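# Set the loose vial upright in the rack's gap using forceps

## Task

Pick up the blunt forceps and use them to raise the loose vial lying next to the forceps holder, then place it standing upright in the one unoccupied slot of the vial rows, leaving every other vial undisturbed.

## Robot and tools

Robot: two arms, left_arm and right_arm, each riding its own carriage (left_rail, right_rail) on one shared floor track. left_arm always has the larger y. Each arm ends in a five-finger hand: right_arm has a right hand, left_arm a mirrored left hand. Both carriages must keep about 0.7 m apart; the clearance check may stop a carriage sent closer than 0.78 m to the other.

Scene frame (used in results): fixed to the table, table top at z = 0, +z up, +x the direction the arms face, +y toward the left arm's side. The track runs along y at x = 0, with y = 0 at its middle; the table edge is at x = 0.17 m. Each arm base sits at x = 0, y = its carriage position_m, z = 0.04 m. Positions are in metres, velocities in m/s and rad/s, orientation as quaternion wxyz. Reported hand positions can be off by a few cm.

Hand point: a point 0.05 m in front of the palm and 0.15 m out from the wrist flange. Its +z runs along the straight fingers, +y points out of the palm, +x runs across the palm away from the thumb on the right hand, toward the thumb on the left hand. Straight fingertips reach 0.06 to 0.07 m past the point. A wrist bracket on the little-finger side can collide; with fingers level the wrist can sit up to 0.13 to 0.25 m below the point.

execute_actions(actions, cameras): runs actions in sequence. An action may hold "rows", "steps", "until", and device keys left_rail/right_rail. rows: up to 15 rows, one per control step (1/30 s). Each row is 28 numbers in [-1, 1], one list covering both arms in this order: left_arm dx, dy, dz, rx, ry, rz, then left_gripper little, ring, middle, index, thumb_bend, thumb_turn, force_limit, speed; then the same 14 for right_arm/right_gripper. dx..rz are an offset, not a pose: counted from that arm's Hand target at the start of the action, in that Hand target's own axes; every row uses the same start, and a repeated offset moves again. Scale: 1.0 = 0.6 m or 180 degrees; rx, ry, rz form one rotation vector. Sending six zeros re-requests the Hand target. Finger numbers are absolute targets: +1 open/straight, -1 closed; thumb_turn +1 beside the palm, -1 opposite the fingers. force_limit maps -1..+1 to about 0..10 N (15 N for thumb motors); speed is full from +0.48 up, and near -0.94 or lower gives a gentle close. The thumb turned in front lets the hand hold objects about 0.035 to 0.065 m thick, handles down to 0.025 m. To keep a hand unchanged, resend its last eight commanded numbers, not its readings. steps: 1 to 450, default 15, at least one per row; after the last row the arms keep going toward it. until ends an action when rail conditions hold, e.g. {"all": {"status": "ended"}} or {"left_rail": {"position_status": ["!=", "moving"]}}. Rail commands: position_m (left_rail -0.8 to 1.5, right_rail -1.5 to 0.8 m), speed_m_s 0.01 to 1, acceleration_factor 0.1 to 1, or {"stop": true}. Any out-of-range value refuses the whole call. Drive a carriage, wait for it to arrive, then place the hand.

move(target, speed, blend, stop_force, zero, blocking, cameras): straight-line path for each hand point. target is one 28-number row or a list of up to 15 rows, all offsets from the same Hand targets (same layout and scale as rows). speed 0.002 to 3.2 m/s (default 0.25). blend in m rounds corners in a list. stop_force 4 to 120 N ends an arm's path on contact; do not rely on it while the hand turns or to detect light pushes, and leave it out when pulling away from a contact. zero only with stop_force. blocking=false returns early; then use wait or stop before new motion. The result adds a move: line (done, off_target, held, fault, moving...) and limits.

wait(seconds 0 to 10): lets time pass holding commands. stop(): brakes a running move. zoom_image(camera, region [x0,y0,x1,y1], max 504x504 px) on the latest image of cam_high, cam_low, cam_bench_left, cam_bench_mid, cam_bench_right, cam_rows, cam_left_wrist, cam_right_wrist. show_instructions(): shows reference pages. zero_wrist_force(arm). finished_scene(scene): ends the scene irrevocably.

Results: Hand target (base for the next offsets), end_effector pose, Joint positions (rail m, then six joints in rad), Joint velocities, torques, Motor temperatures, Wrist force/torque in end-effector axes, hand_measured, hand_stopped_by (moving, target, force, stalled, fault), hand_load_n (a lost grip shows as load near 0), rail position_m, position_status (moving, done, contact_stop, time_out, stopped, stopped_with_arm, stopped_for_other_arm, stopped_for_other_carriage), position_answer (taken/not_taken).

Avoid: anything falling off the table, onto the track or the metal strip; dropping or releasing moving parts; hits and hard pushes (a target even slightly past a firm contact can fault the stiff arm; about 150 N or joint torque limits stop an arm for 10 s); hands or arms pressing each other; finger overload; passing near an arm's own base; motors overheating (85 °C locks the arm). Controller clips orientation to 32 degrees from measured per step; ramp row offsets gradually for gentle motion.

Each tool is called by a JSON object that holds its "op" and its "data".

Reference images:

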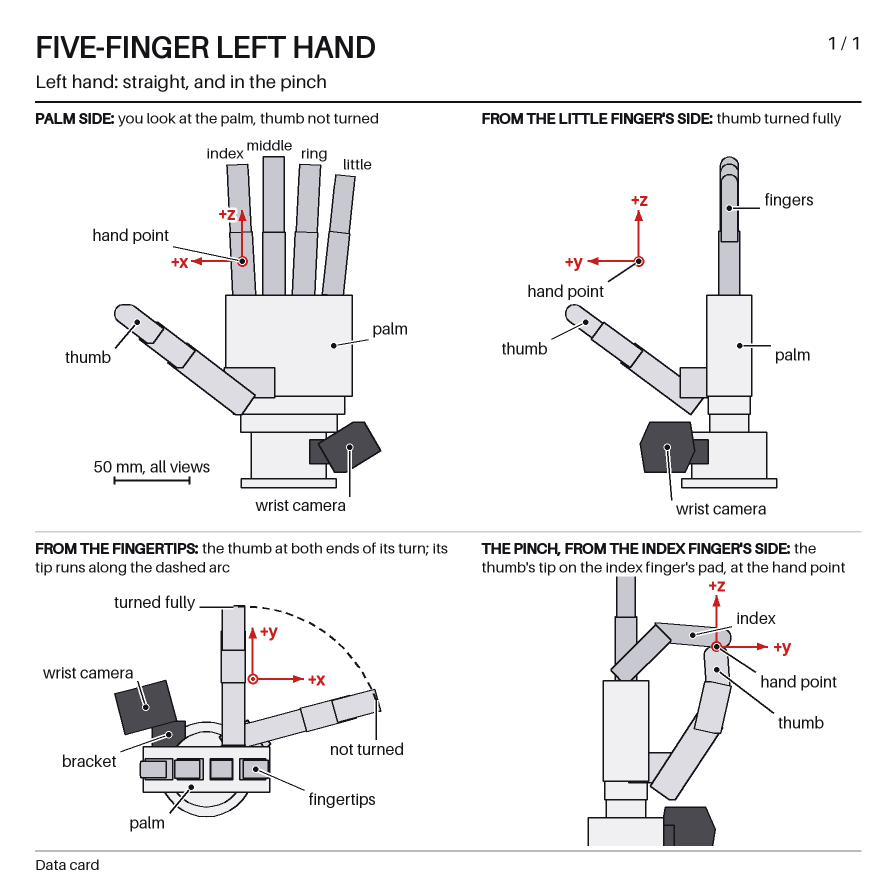

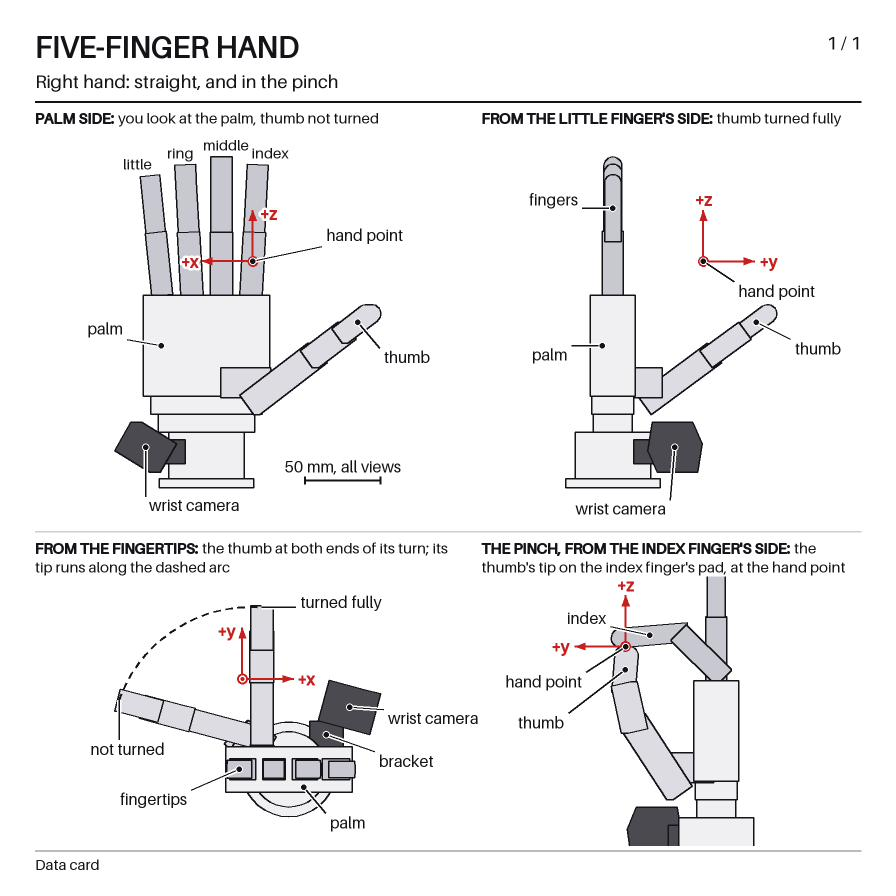

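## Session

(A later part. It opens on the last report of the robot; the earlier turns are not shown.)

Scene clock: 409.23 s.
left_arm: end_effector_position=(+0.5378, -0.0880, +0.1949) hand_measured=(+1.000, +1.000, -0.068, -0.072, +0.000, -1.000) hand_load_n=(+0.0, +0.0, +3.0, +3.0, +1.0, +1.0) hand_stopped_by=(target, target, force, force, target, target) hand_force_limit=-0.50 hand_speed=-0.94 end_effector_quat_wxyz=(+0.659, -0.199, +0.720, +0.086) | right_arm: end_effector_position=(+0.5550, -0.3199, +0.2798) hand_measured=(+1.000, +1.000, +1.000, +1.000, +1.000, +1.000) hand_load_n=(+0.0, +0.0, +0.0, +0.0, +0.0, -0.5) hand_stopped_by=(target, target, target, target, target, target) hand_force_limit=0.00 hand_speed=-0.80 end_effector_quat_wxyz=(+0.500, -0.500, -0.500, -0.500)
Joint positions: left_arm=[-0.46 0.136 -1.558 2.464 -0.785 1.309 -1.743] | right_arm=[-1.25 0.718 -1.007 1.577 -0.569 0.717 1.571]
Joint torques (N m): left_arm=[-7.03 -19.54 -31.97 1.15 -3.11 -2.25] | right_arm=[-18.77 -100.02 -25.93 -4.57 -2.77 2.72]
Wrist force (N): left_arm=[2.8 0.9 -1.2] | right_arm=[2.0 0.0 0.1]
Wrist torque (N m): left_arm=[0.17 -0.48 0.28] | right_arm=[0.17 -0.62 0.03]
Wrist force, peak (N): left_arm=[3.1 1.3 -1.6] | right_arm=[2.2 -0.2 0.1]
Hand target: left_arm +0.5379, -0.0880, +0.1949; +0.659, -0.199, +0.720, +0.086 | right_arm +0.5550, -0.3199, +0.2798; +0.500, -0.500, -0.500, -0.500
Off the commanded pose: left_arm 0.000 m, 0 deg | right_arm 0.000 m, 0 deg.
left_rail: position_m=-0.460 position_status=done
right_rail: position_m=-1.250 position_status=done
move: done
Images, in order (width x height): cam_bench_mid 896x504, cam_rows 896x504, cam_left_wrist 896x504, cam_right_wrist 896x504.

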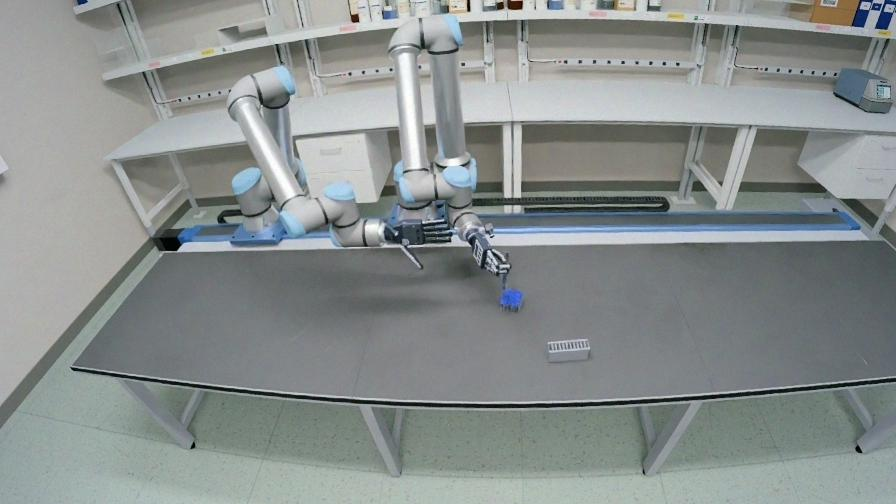

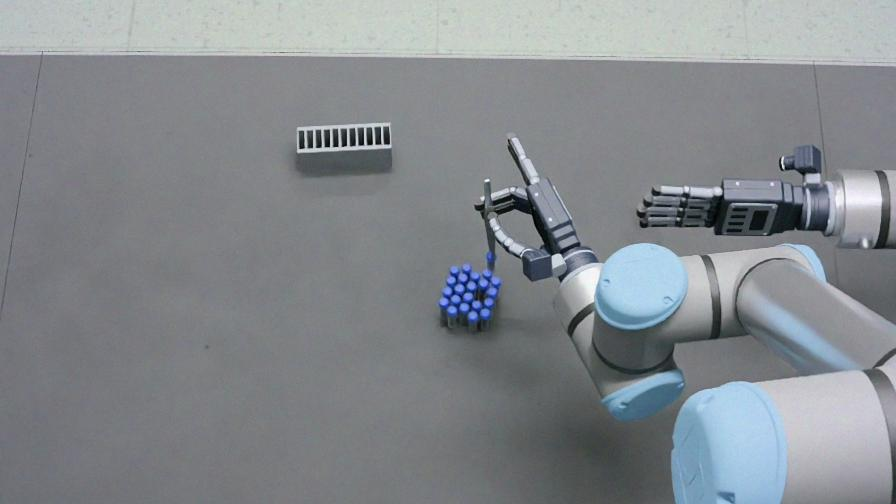

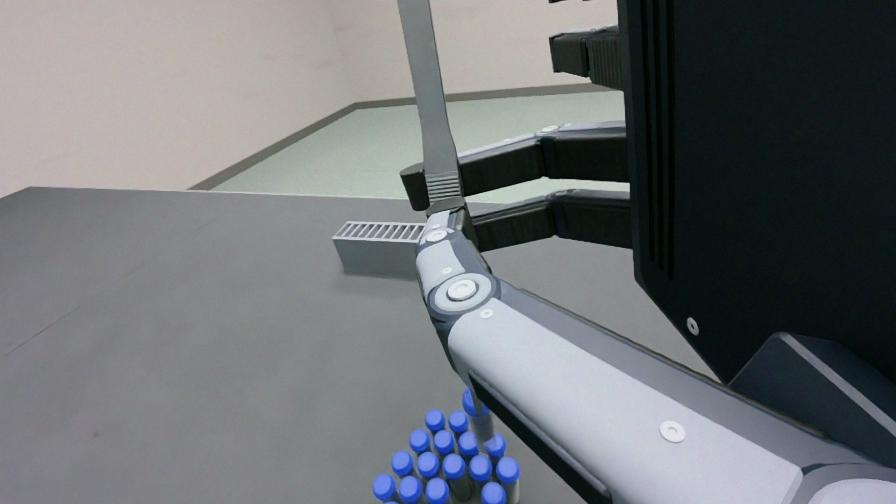

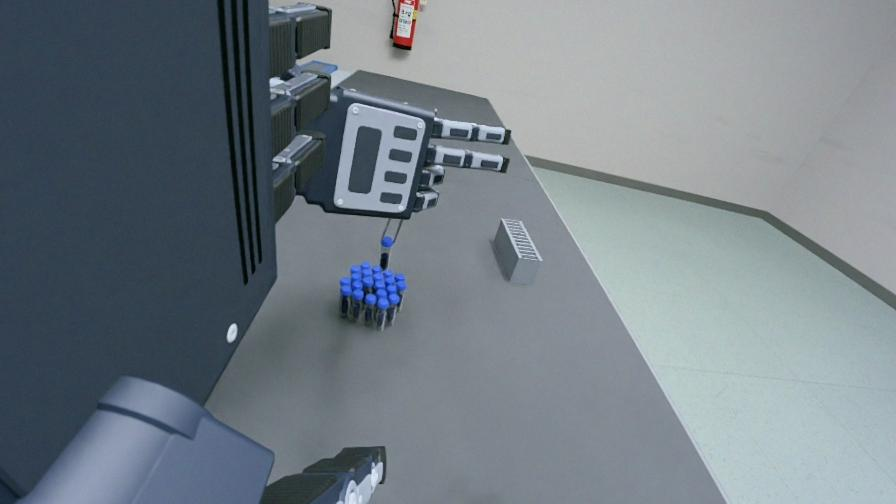

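{"op": "move", "data": {"target": [0.0474,0.0300,-0.0058,0,0,0,1,1,-0.07,-0.08,0,-1,-0.5,-0.94,0,0,0,0,0,0,1,1,1,1,1,1,0,-0.8], "speed": 0.06, "cameras": ["cam_right_wrist","cam_left_wrist","cam_bench_mid","cam_rows"]}}

{"op": "zoom_image", "data": {"camera": "cam_right_wrist", "region": [330, 225, 420, 335]}}

{"op": "zoom_image", "data": {"camera": "cam_left_wrist", "region": [440, 370, 570, 504]}}

{"op": "zoom_image", "data": {"camera": "cam_bench_mid", "region": [485, 250, 545, 320]}}

{"op": "zoom_image", "data": {"camera": "cam_rows", "region": [425, 240, 515, 340]}}

Scene clock: 422.27 s.
left_arm: end_effector_position=(+0.5260, -0.0780, +0.1649) hand_measured=(+1.000, +1.000, -0.068, -0.072, +0.000, -1.000) hand_load_n=(+0.0, +0.0, +3.0, +3.0, +1.0, +1.5) hand_stopped_by=(target, target, force, force, target, target) hand_force_limit=-0.50 hand_speed=-0.94 end_effector_quat_wxyz=(+0.659, -0.199, +0.720, +0.086) | right_arm: end_effector_position=(+0.5550, -0.3199, +0.2798) hand_measured=(+1.000, +1.000, +1.000, +1.000, +1.000, +1.000) hand_load_n=(+0.0, +0.0, +0.0, +0.0, +0.0, +0.0) hand_stopped_by=(target, target, target, target, target, target) hand_force_limit=0.00 hand_speed=-0.80 end_effector_quat_wxyz=(+0.500, -0.500, -0.500, -0.500)
Joint positions: left_arm=[-0.46 0.17 -1.5 2.492 -0.871 1.343 -1.739] | right_arm=[-1.25 0.718 -1.007 1.577 -0.569 0.717 1.571]
Joint torques (N m): left_arm=[13.2 -20.76 -18.19 -3.92 3.4 1.45] | right_arm=[-14.79 -100.13 -25.5 -4.73 -2.83 2.66]
Wrist force (N): left_arm=[2.8 1.3 -1.8] | right_arm=[1.5 0.2 0.5]
Wrist torque (N m): left_arm=[0.25 -0.51 -0.08] | right_arm=[0.17 -0.56 0.01]
Wrist force, peak (N): left_arm=[3.1 1.2 -1.9] | right_arm=[2.2 0.1 0.3]
Hand target: left_arm +0.5260, -0.0780, +0.1648; +0.659, -0.199, +0.720, +0.086 | right_arm +0.5550, -0.3199, +0.2798; +0.500, -0.500, -0.500, -0.500
Off the commanded pose: left_arm 0.000 m, 0 deg | right_arm 0.000 m, 0 deg.
left_rail: position_m=-0.460 position_status=done
right_rail: position_m=-1.250 position_status=done
move: done
Images, in order (width x height): cam_bench_mid 896x504, cam_rows 896x504, cam_left_wrist 896x504, cam_right_wrist 896x504.

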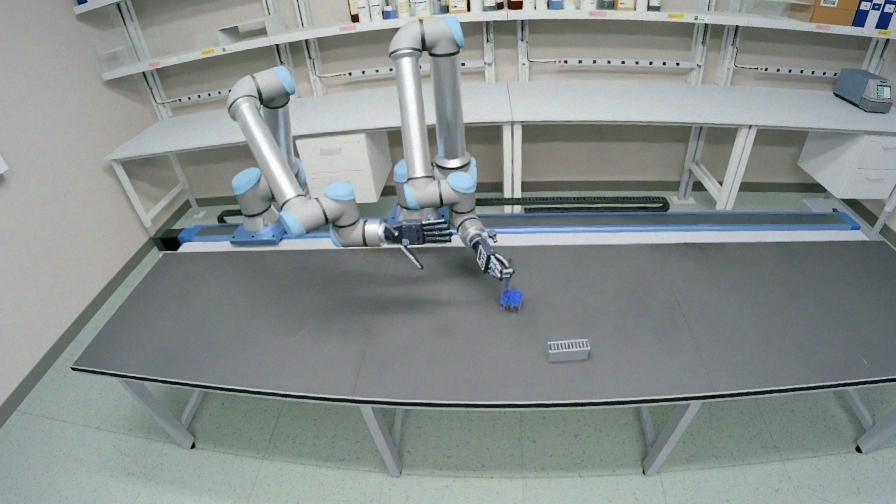

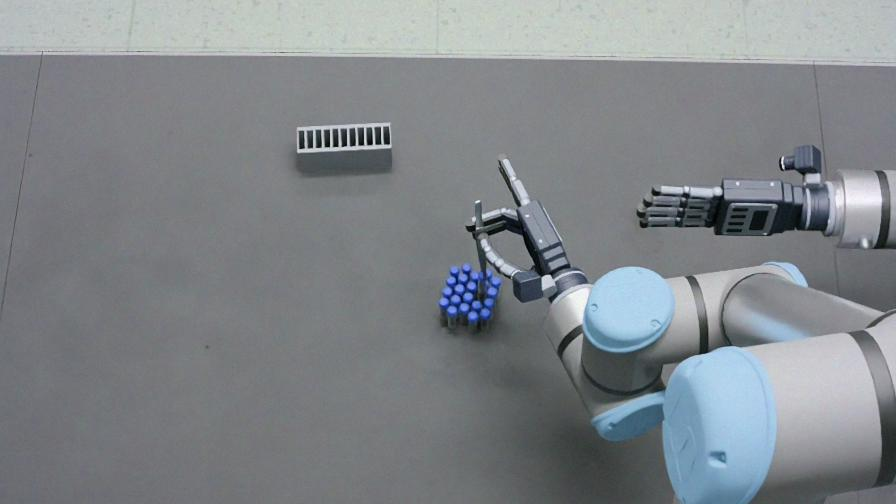

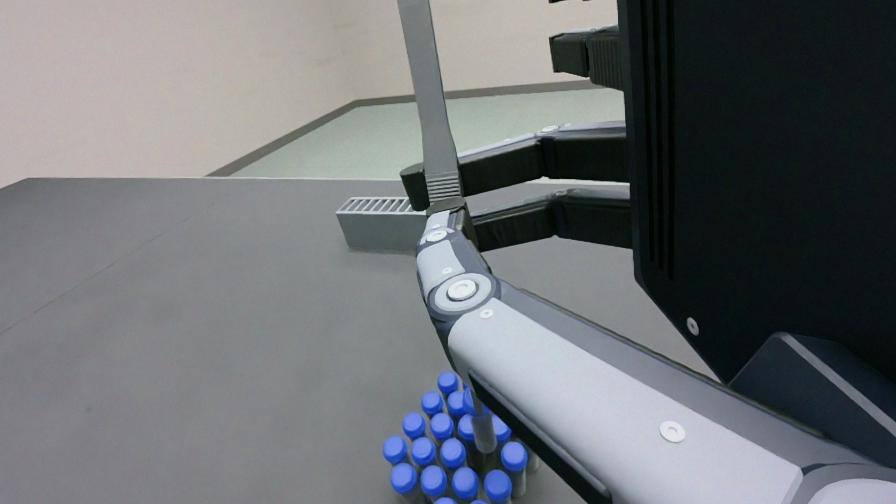

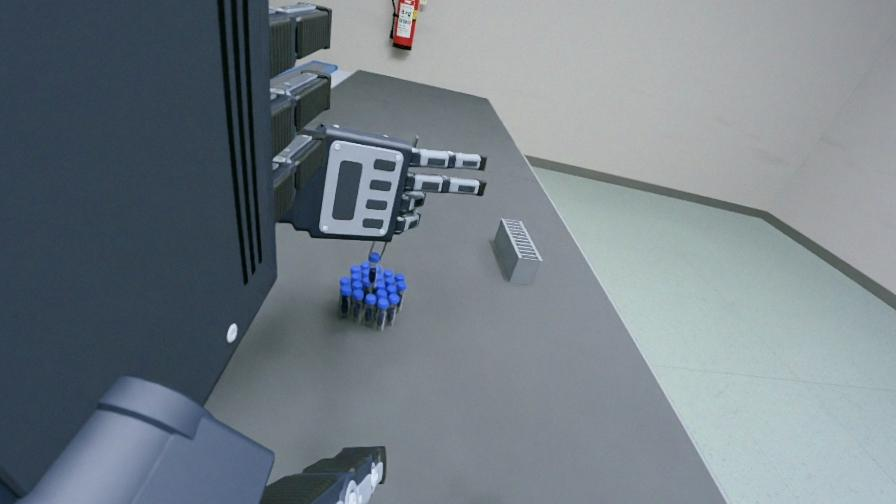

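Scaled by 4.582.

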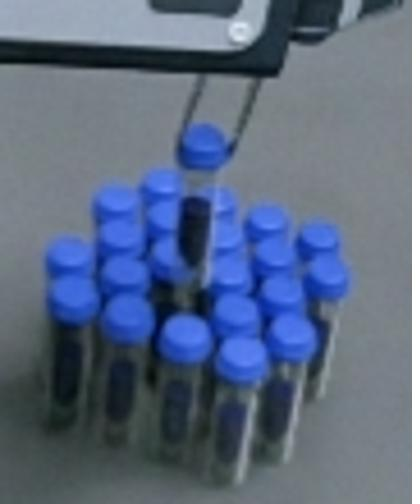

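Scaled by 3.761.

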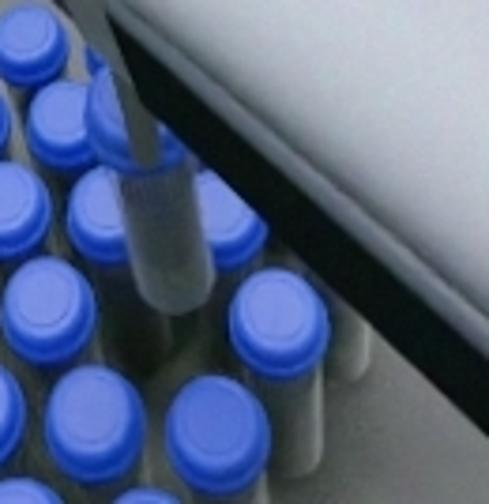

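Scaled by 7.200.

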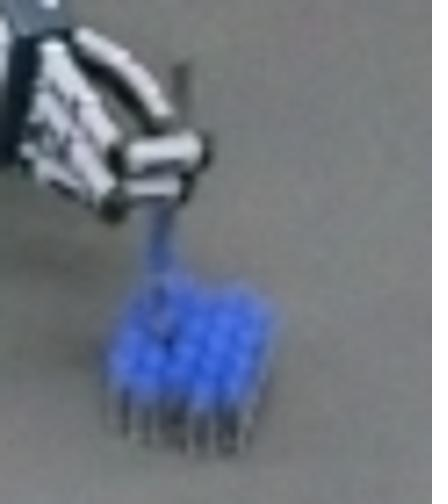

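Scaled by 5.040.

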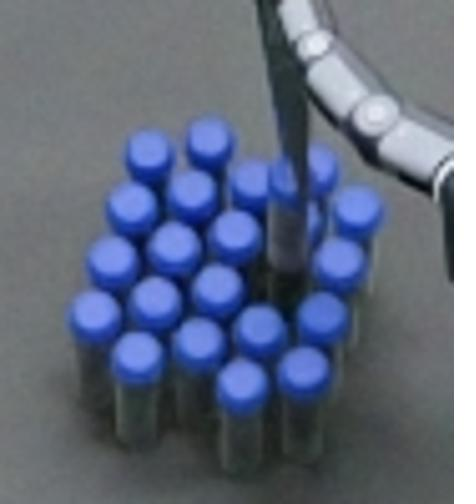

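{"op": "zoom_image", "data": {"camera": "cam_left_wrist", "region": [445, 395, 530, 504]}}

{"op": "zoom_image", "data": {"camera": "cam_right_wrist", "region": [345, 240, 395, 310]}}

{"op": "zoom_image", "data": {"camera": "cam_rows", "region": [460, 255, 505, 315]}}

Scaled by 4.624.

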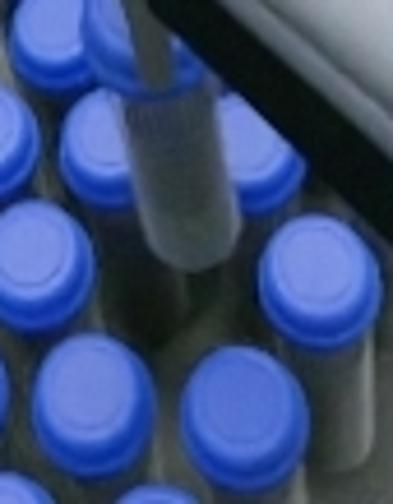

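Scaled by 7.200.

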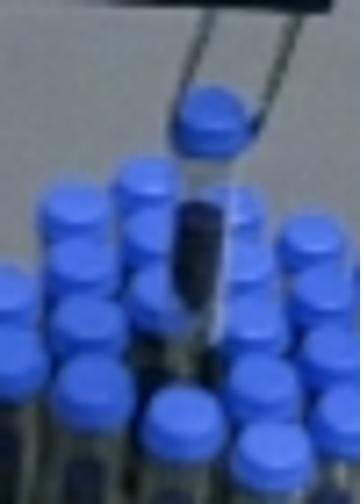

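Scaled by 8.400.

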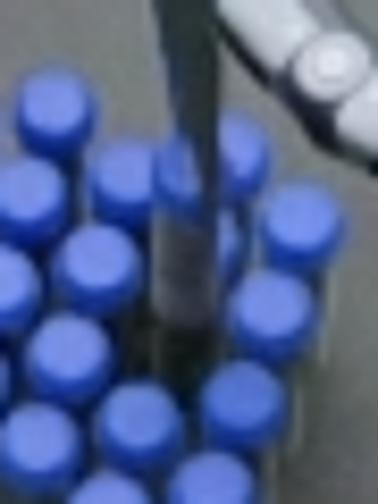

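{"op": "move", "data": {"target": [-0.00044,0.00402,-0.001,0,0,0,1,1,-0.07,-0.08,0,-1,-0.5,-0.94,0,0,0,0,0,0,1,1,1,1,1,1,0,-0.8], "speed": 0.01, "cameras": ["cam_left_wrist","cam_right_wrist","cam_rows"]}}

{"op": "zoom_image", "data": {"camera": "cam_right_wrist", "region": [330, 225, 420, 335]}}

{"op": "zoom_image", "data": {"camera": "cam_rows", "region": [425, 240, 515, 340]}}

{"op": "zoom_image", "data": {"camera": "cam_left_wrist", "region": [445, 395, 530, 504]}}

Scene clock: 459.50 s.
left_arm: end_effector_position=(+0.5245, -0.0760, +0.1648) hand_measured=(+1.000, +1.000, -0.068, -0.072, +0.000, -1.000) hand_load_n=(+0.0, +0.0, +2.5, +3.0, +1.0, +1.5) hand_stopped_by=(target, target, force, force, target, target) hand_force_limit=-0.50 hand_speed=-0.94 end_effector_quat_wxyz=(+0.659, -0.199, +0.720, +0.086) | right_arm: end_effector_position=(+0.5550, -0.3199, +0.2798) hand_measured=(+1.000, +1.000, +1.000, +1.000, +1.000, +1.000) hand_load_n=(+0.0, +0.0, +0.0, +0.0, +0.0, +0.0) hand_stopped_by=(target, target, target, target, target, target) hand_force_limit=0.00 hand_speed=-0.80 end_effector_quat_wxyz=(+0.500, -0.500, -0.500, -0.500)
Joint positions: left_arm=[-0.46 0.177 -1.5 2.492 -0.872 1.349 -1.738] | right_arm=[-1.25 0.718 -1.007 1.577 -0.569 0.717 1.571]
Joint torques (N m): left_arm=[11.08 -25.64 -17.56 -3.91 3.3 1.46] | right_arm=[-19.19 -99.38 -25.76 -4.57 -2.55 2.32]
Wrist force (N): left_arm=[2.5 1.0 -1.5] | right_arm=[1.7 -0.1 0.3]
Wrist torque (N m): left_arm=[0.19 -0.46 -0.09] | right_arm=[0.15 -0.59 0.02]
Wrist force, peak (N): left_arm=[3.1 1.2 -1.9] | right_arm=[2.2 -0.3 -0.1]
Hand target: left_arm +0.5245, -0.0760, +0.1648; +0.659, -0.199, +0.720, +0.086 | right_arm +0.5550, -0.3199, +0.2798; +0.500, -0.500, -0.500, -0.500
Off the commanded pose: left_arm 0.000 m, 0 deg | right_arm 0.000 m, 0 deg.
left_rail: position_m=-0.460 position_status=done
right_rail: position_m=-1.250 position_status=done
move: done
Images, in order (width x height): cam_rows 896x504, cam_left_wrist 896x504, cam_right_wrist 896x504.

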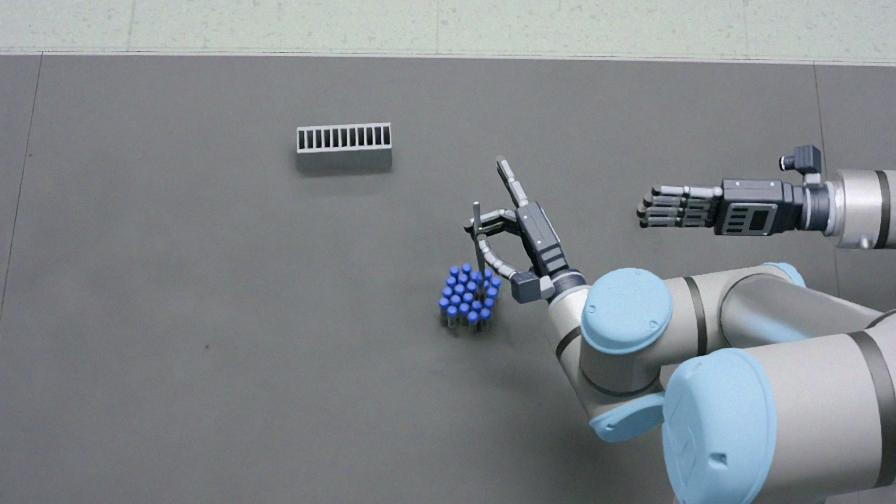

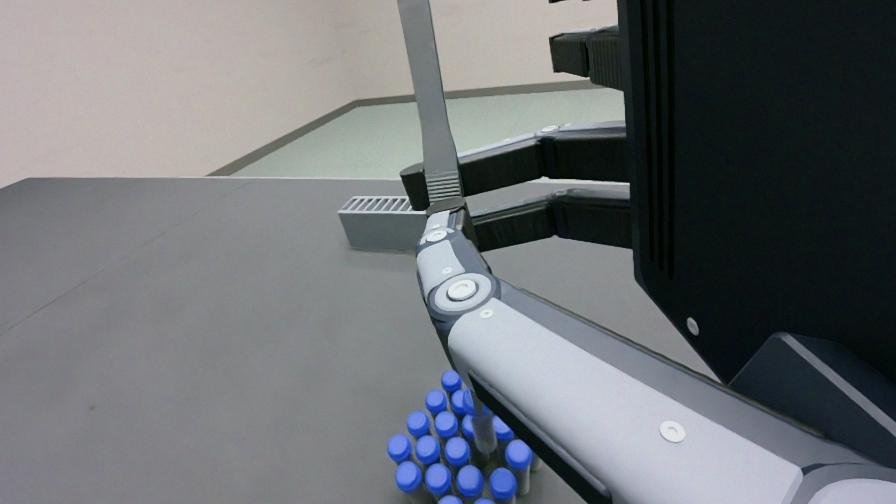

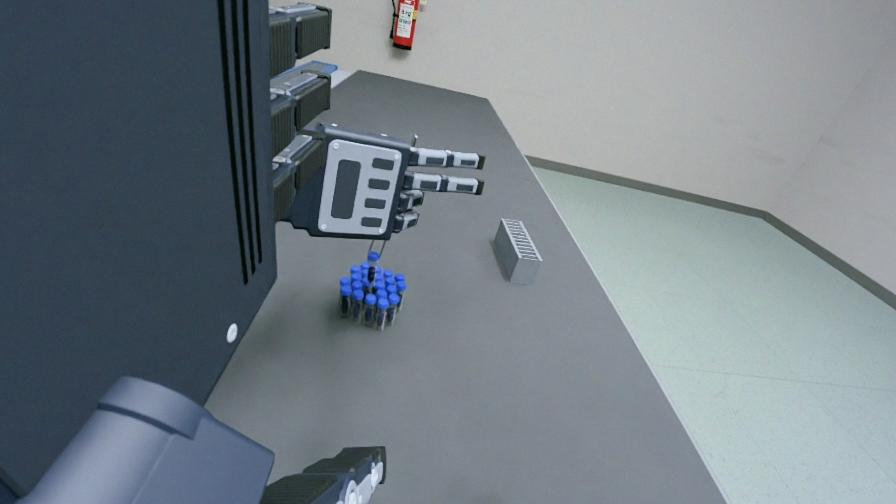

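Scaled by 4.582.

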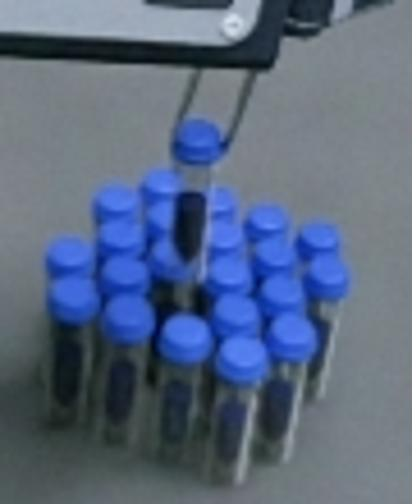

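Scaled by 5.040.

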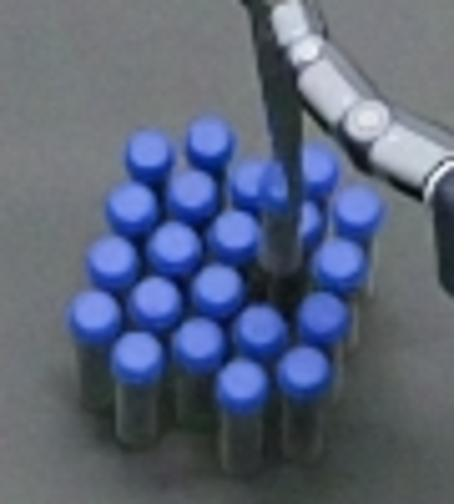

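Scaled by 4.624.

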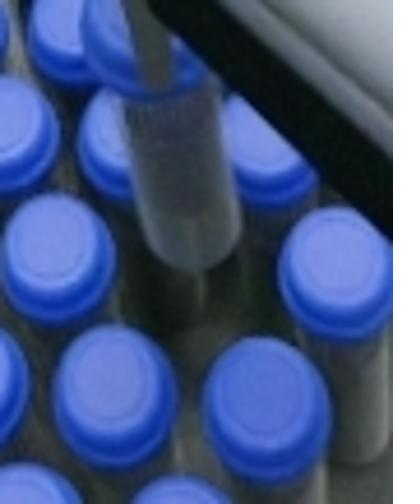

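{"op": "zoom_image", "data": {"camera": "cam_rows", "region": [462, 270, 506, 314]}}

{"op": "zoom_image", "data": {"camera": "cam_right_wrist", "region": [350, 245, 394, 310]}}

Scaled by 11.455.

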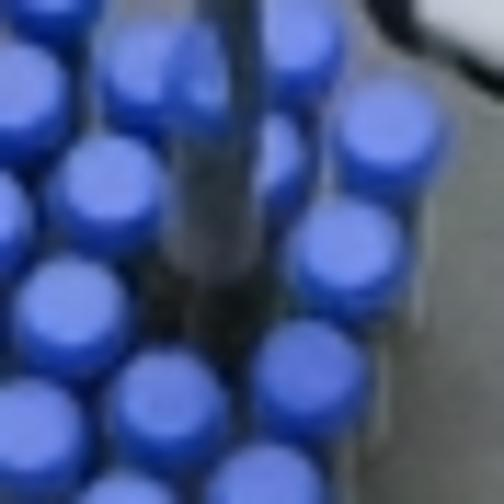

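Scaled by 7.754.

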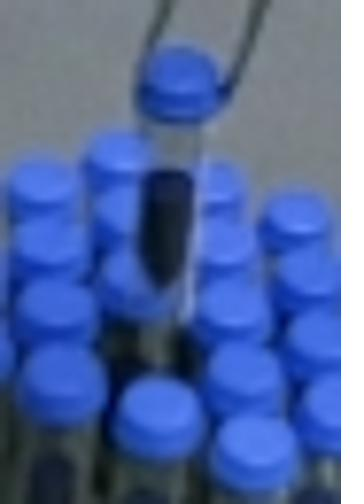

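{"op": "move", "data": {"target": [[0,0.00176,-0.00196,0,0,0,1,1,-0.07,-0.08,0,-1,-0.5,-0.94,0,0,0,0,0,0,1,1,1,1,1,1,0,-0.8],[0.0082,0.0029,-0.00096,0,0,0,1,1,-0.07,-0.08,0,-1,-0.5,-0.94,0,0,0,0,0,0,1,1,1,1,1,1,0,-0.8]], "speed": 0.01, "stop_force": 4, "cameras": ["cam_left_wrist","cam_right_wrist","cam_rows"]}}

{"op": "zoom_image", "data": {"camera": "cam_right_wrist", "region": [350, 245, 394, 310]}}

{"op": "zoom_image", "data": {"camera": "cam_rows", "region": [462, 270, 506, 314]}}

{"op": "zoom_image", "data": {"camera": "cam_left_wrist", "region": [445, 395, 530, 504]}}

Scene clock: 472.03 s.
left_arm: end_effector_position=(+0.5230, -0.0755, +0.1598) hand_measured=(+1.000, +1.000, -0.068, -0.072, +0.000, -1.000) hand_load_n=(+0.0, +0.0, +3.0, +3.0, +1.0, +1.0) hand_stopped_by=(target, target, force, force, target, target) hand_force_limit=-0.50 hand_speed=-0.94 end_effector_quat_wxyz=(+0.659, -0.199, +0.720, +0.086) | right_arm: end_effector_position=(+0.5550, -0.3199, +0.2798) hand_measured=(+1.000, +1.000, +1.000, +1.000, +1.000, +1.000) hand_load_n=(+0.0, -0.5, +0.0, +0.0, +0.0, +0.0) hand_stopped_by=(target, target, target, target, target, target) hand_force_limit=0.00 hand_speed=-0.80 end_effector_quat_wxyz=(+0.500, -0.500, -0.500, -0.500)
Joint positions: left_arm=[-0.46 0.179 -1.49 2.497 -0.887 1.352 -1.737] | right_arm=[-1.25 0.718 -1.007 1.577 -0.569 0.717 1.571]
Joint torques (N m): left_arm=[12.28 -21.02 -16.73 -3.91 3.29 1.35] | right_arm=[-19.77 -99.48 -26.78 -4.68 -3.02 2.74]
Wrist force (N): left_arm=[2.6 1.1 -2.1] | right_arm=[1.6 0.2 0.2]
Wrist torque (N m): left_arm=[0.24 -0.48 -0.10] | right_arm=[0.19 -0.58 0.02]
Wrist force, peak (N): left_arm=[3.0 1.1 -2.2] | right_arm=[2.1 0.1 0.8]
Hand target: left_arm +0.5230, -0.0755, +0.1598; +0.659, -0.199, +0.720, +0.086 | right_arm +0.5550, -0.3199, +0.2798; +0.500, -0.500, -0.500, -0.500
Off the commanded pose: left_arm 0.000 m, 0 deg | right_arm 0.000 m, 0 deg.
left_rail: position_m=-0.460 position_status=done
right_rail: position_m=-1.250 position_status=done
move: done
Images, in order (width x height): cam_rows 896x504, cam_left_wrist 896x504, cam_right_wrist 896x504.

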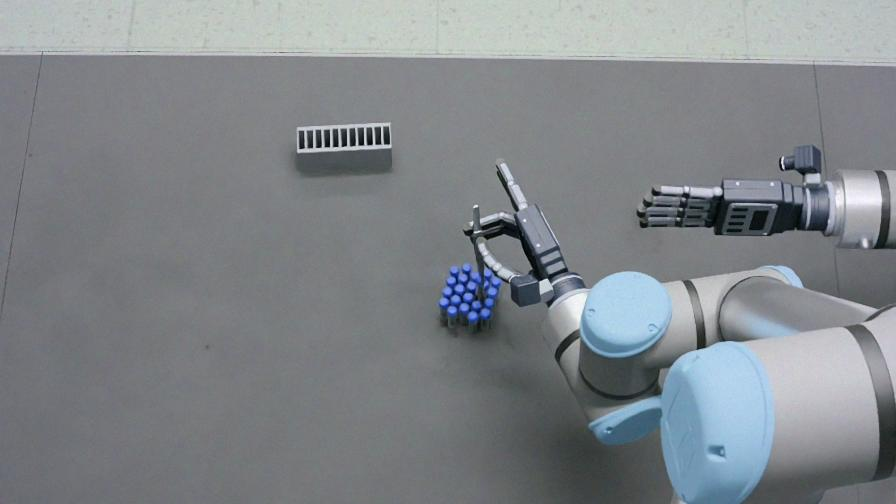

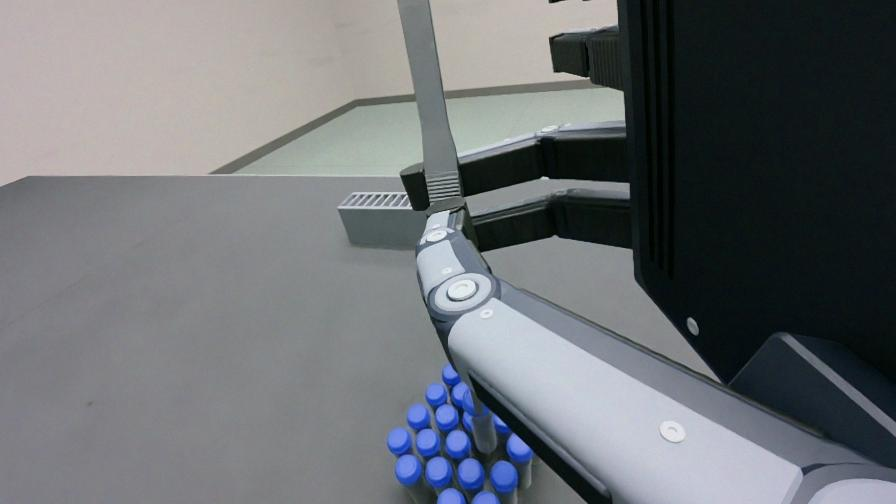

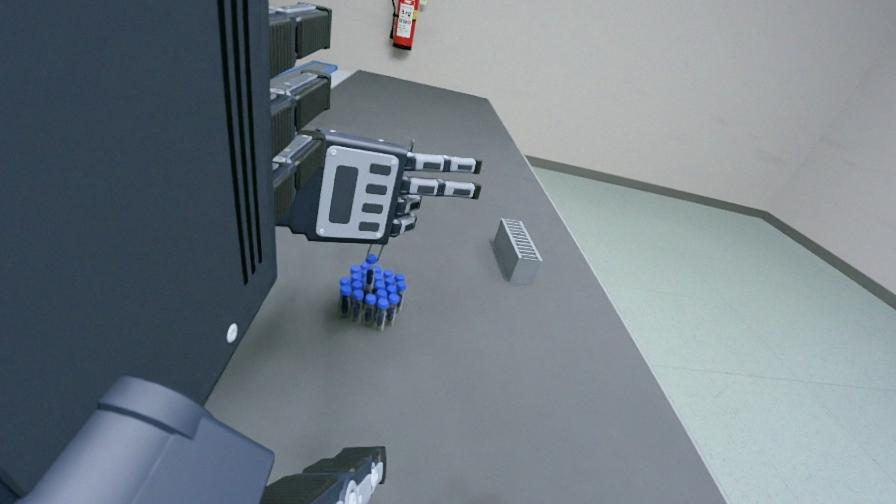

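Scaled by 7.754.

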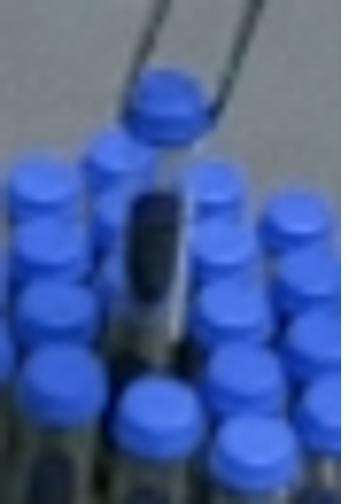

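Scaled by 11.455.

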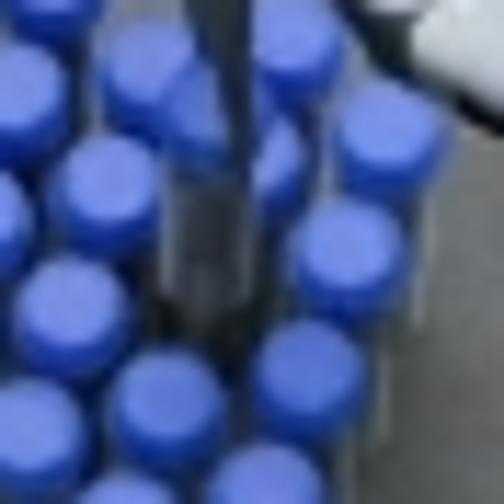

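Scaled by 4.624.

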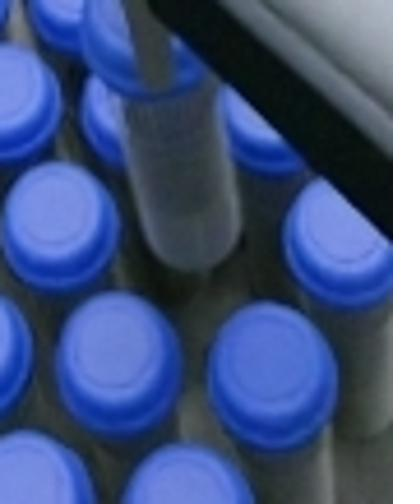

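{"op": "move", "data": {"target": [0.01312,0.00184,0.0016,0,0,0,1,1,-0.07,-0.08,0,-1,-0.5,-0.94,0,0,0,0,0,0,1,1,1,1,1,1,0,-0.8], "speed": 0.01, "stop_force": 4, "cameras": ["cam_left_wrist","cam_right_wrist","cam_rows"]}}

{"op": "zoom_image", "data": {"camera": "cam_right_wrist", "region": [350, 245, 394, 310]}}

{"op": "zoom_image", "data": {"camera": "cam_rows", "region": [462, 270, 506, 314]}}

{"op": "zoom_image", "data": {"camera": "cam_left_wrist", "region": [445, 375, 530, 484]}}

Scene clock: 480.93 s.
left_arm: end_effector_position=(+0.5231, -0.0755, +0.1518) hand_measured=(+1.000, +1.000, -0.068, -0.072, +0.000, -1.000) hand_load_n=(-0.5, +0.0, +2.5, +3.0, +1.0, +1.0) hand_stopped_by=(target, target, force, force, target, target) hand_force_limit=-0.50 hand_speed=-0.94 end_effector_quat_wxyz=(+0.659, -0.199, +0.720, +0.086) | right_arm: end_effector_position=(+0.5550, -0.3199, +0.2798) hand_measured=(+1.000, +1.000, +1.000, +1.000, +1.000, +1.000) hand_load_n=(+0.0, +0.0, +0.0, +0.0, +0.0, +0.0) hand_stopped_by=(target, target, target, target, target, target) hand_force_limit=0.00 hand_speed=-0.80 end_effector_quat_wxyz=(+0.500, -0.500, -0.500, -0.500)
Joint positions: left_arm=[-0.46 0.179 -1.472 2.501 -0.91 1.352 -1.737] | right_arm=[-1.25 0.718 -1.007 1.577 -0.569 0.717 1.571]
Joint torques (N m): left_arm=[4.89 -22.72 -15.31 -4.07 1.86 0.44] | right_arm=[-18.9 -102.07 -25.75 -4.46 -2.9 2.35]
Wrist force (N): left_arm=[2.5 1.0 -2.1] | right_arm=[1.9 -0.4 0.3]
Wrist torque (N m): left_arm=[0.21 -0.46 -0.10] | right_arm=[0.10 -0.63 0.02]
Wrist force, peak (N): left_arm=[3.2 1.2 -2.0] | right_arm=[2.1 -0.2 0.0]
Hand target: left_arm +0.5231, -0.0755, +0.1518; +0.659, -0.199, +0.720, +0.086 | right_arm +0.5550, -0.3199, +0.2798; +0.500, -0.500, -0.500, -0.500
Off the commanded pose: left_arm 0.000 m, 0 deg | right_arm 0.000 m, 0 deg.
left_rail: position_m=-0.460 position_status=done
right_rail: position_m=-1.250 position_status=done
move: done
Images, in order (width x height): cam_rows 896x504, cam_left_wrist 896x504, cam_right_wrist 896x504.

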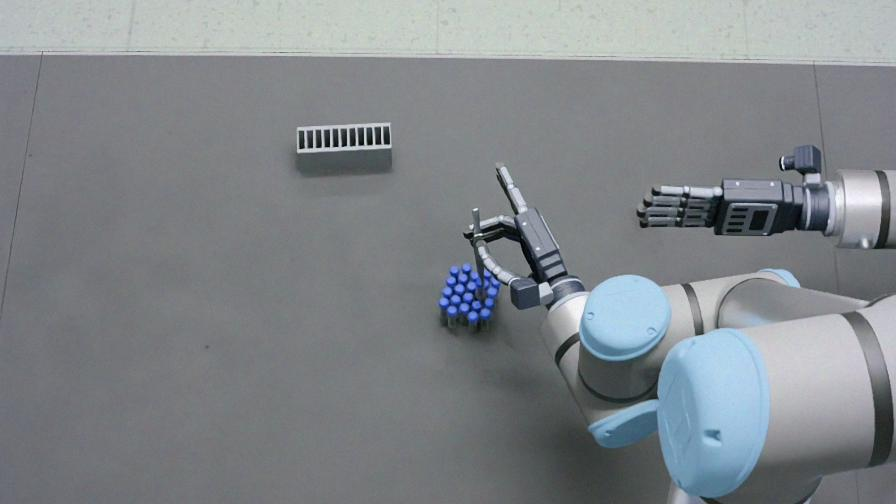

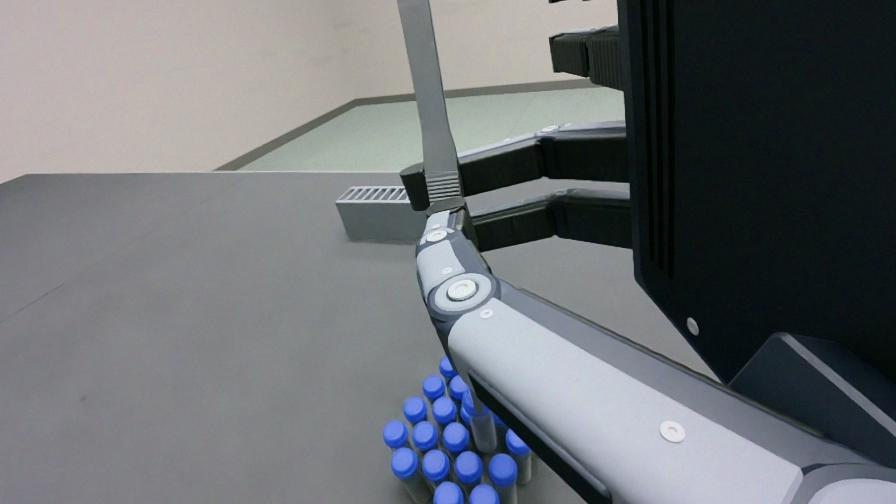

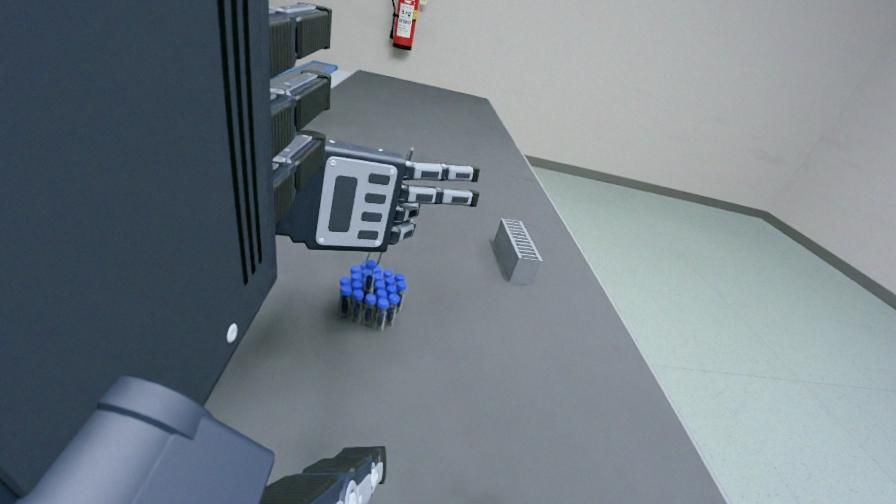

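Scaled by 7.754.

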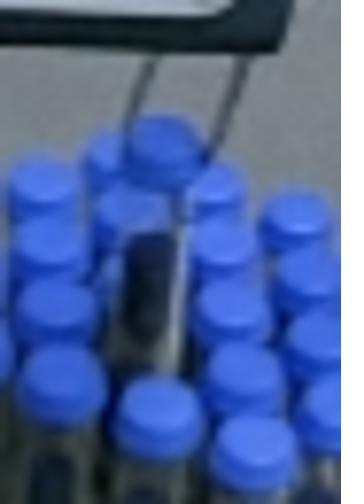

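Scaled by 11.455.

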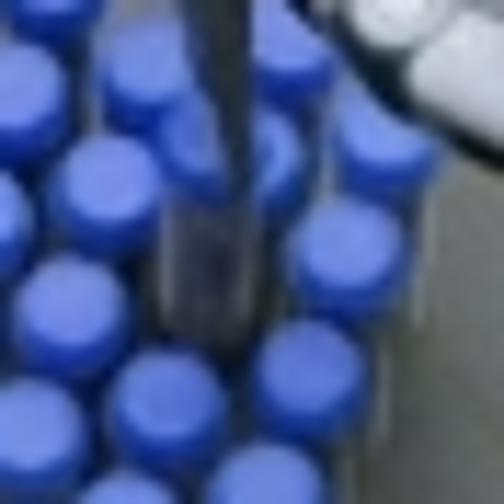

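Scaled by 4.624.

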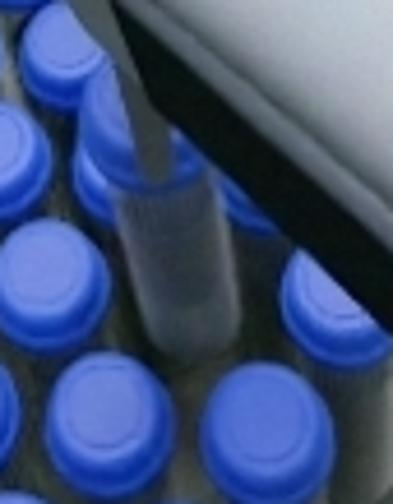

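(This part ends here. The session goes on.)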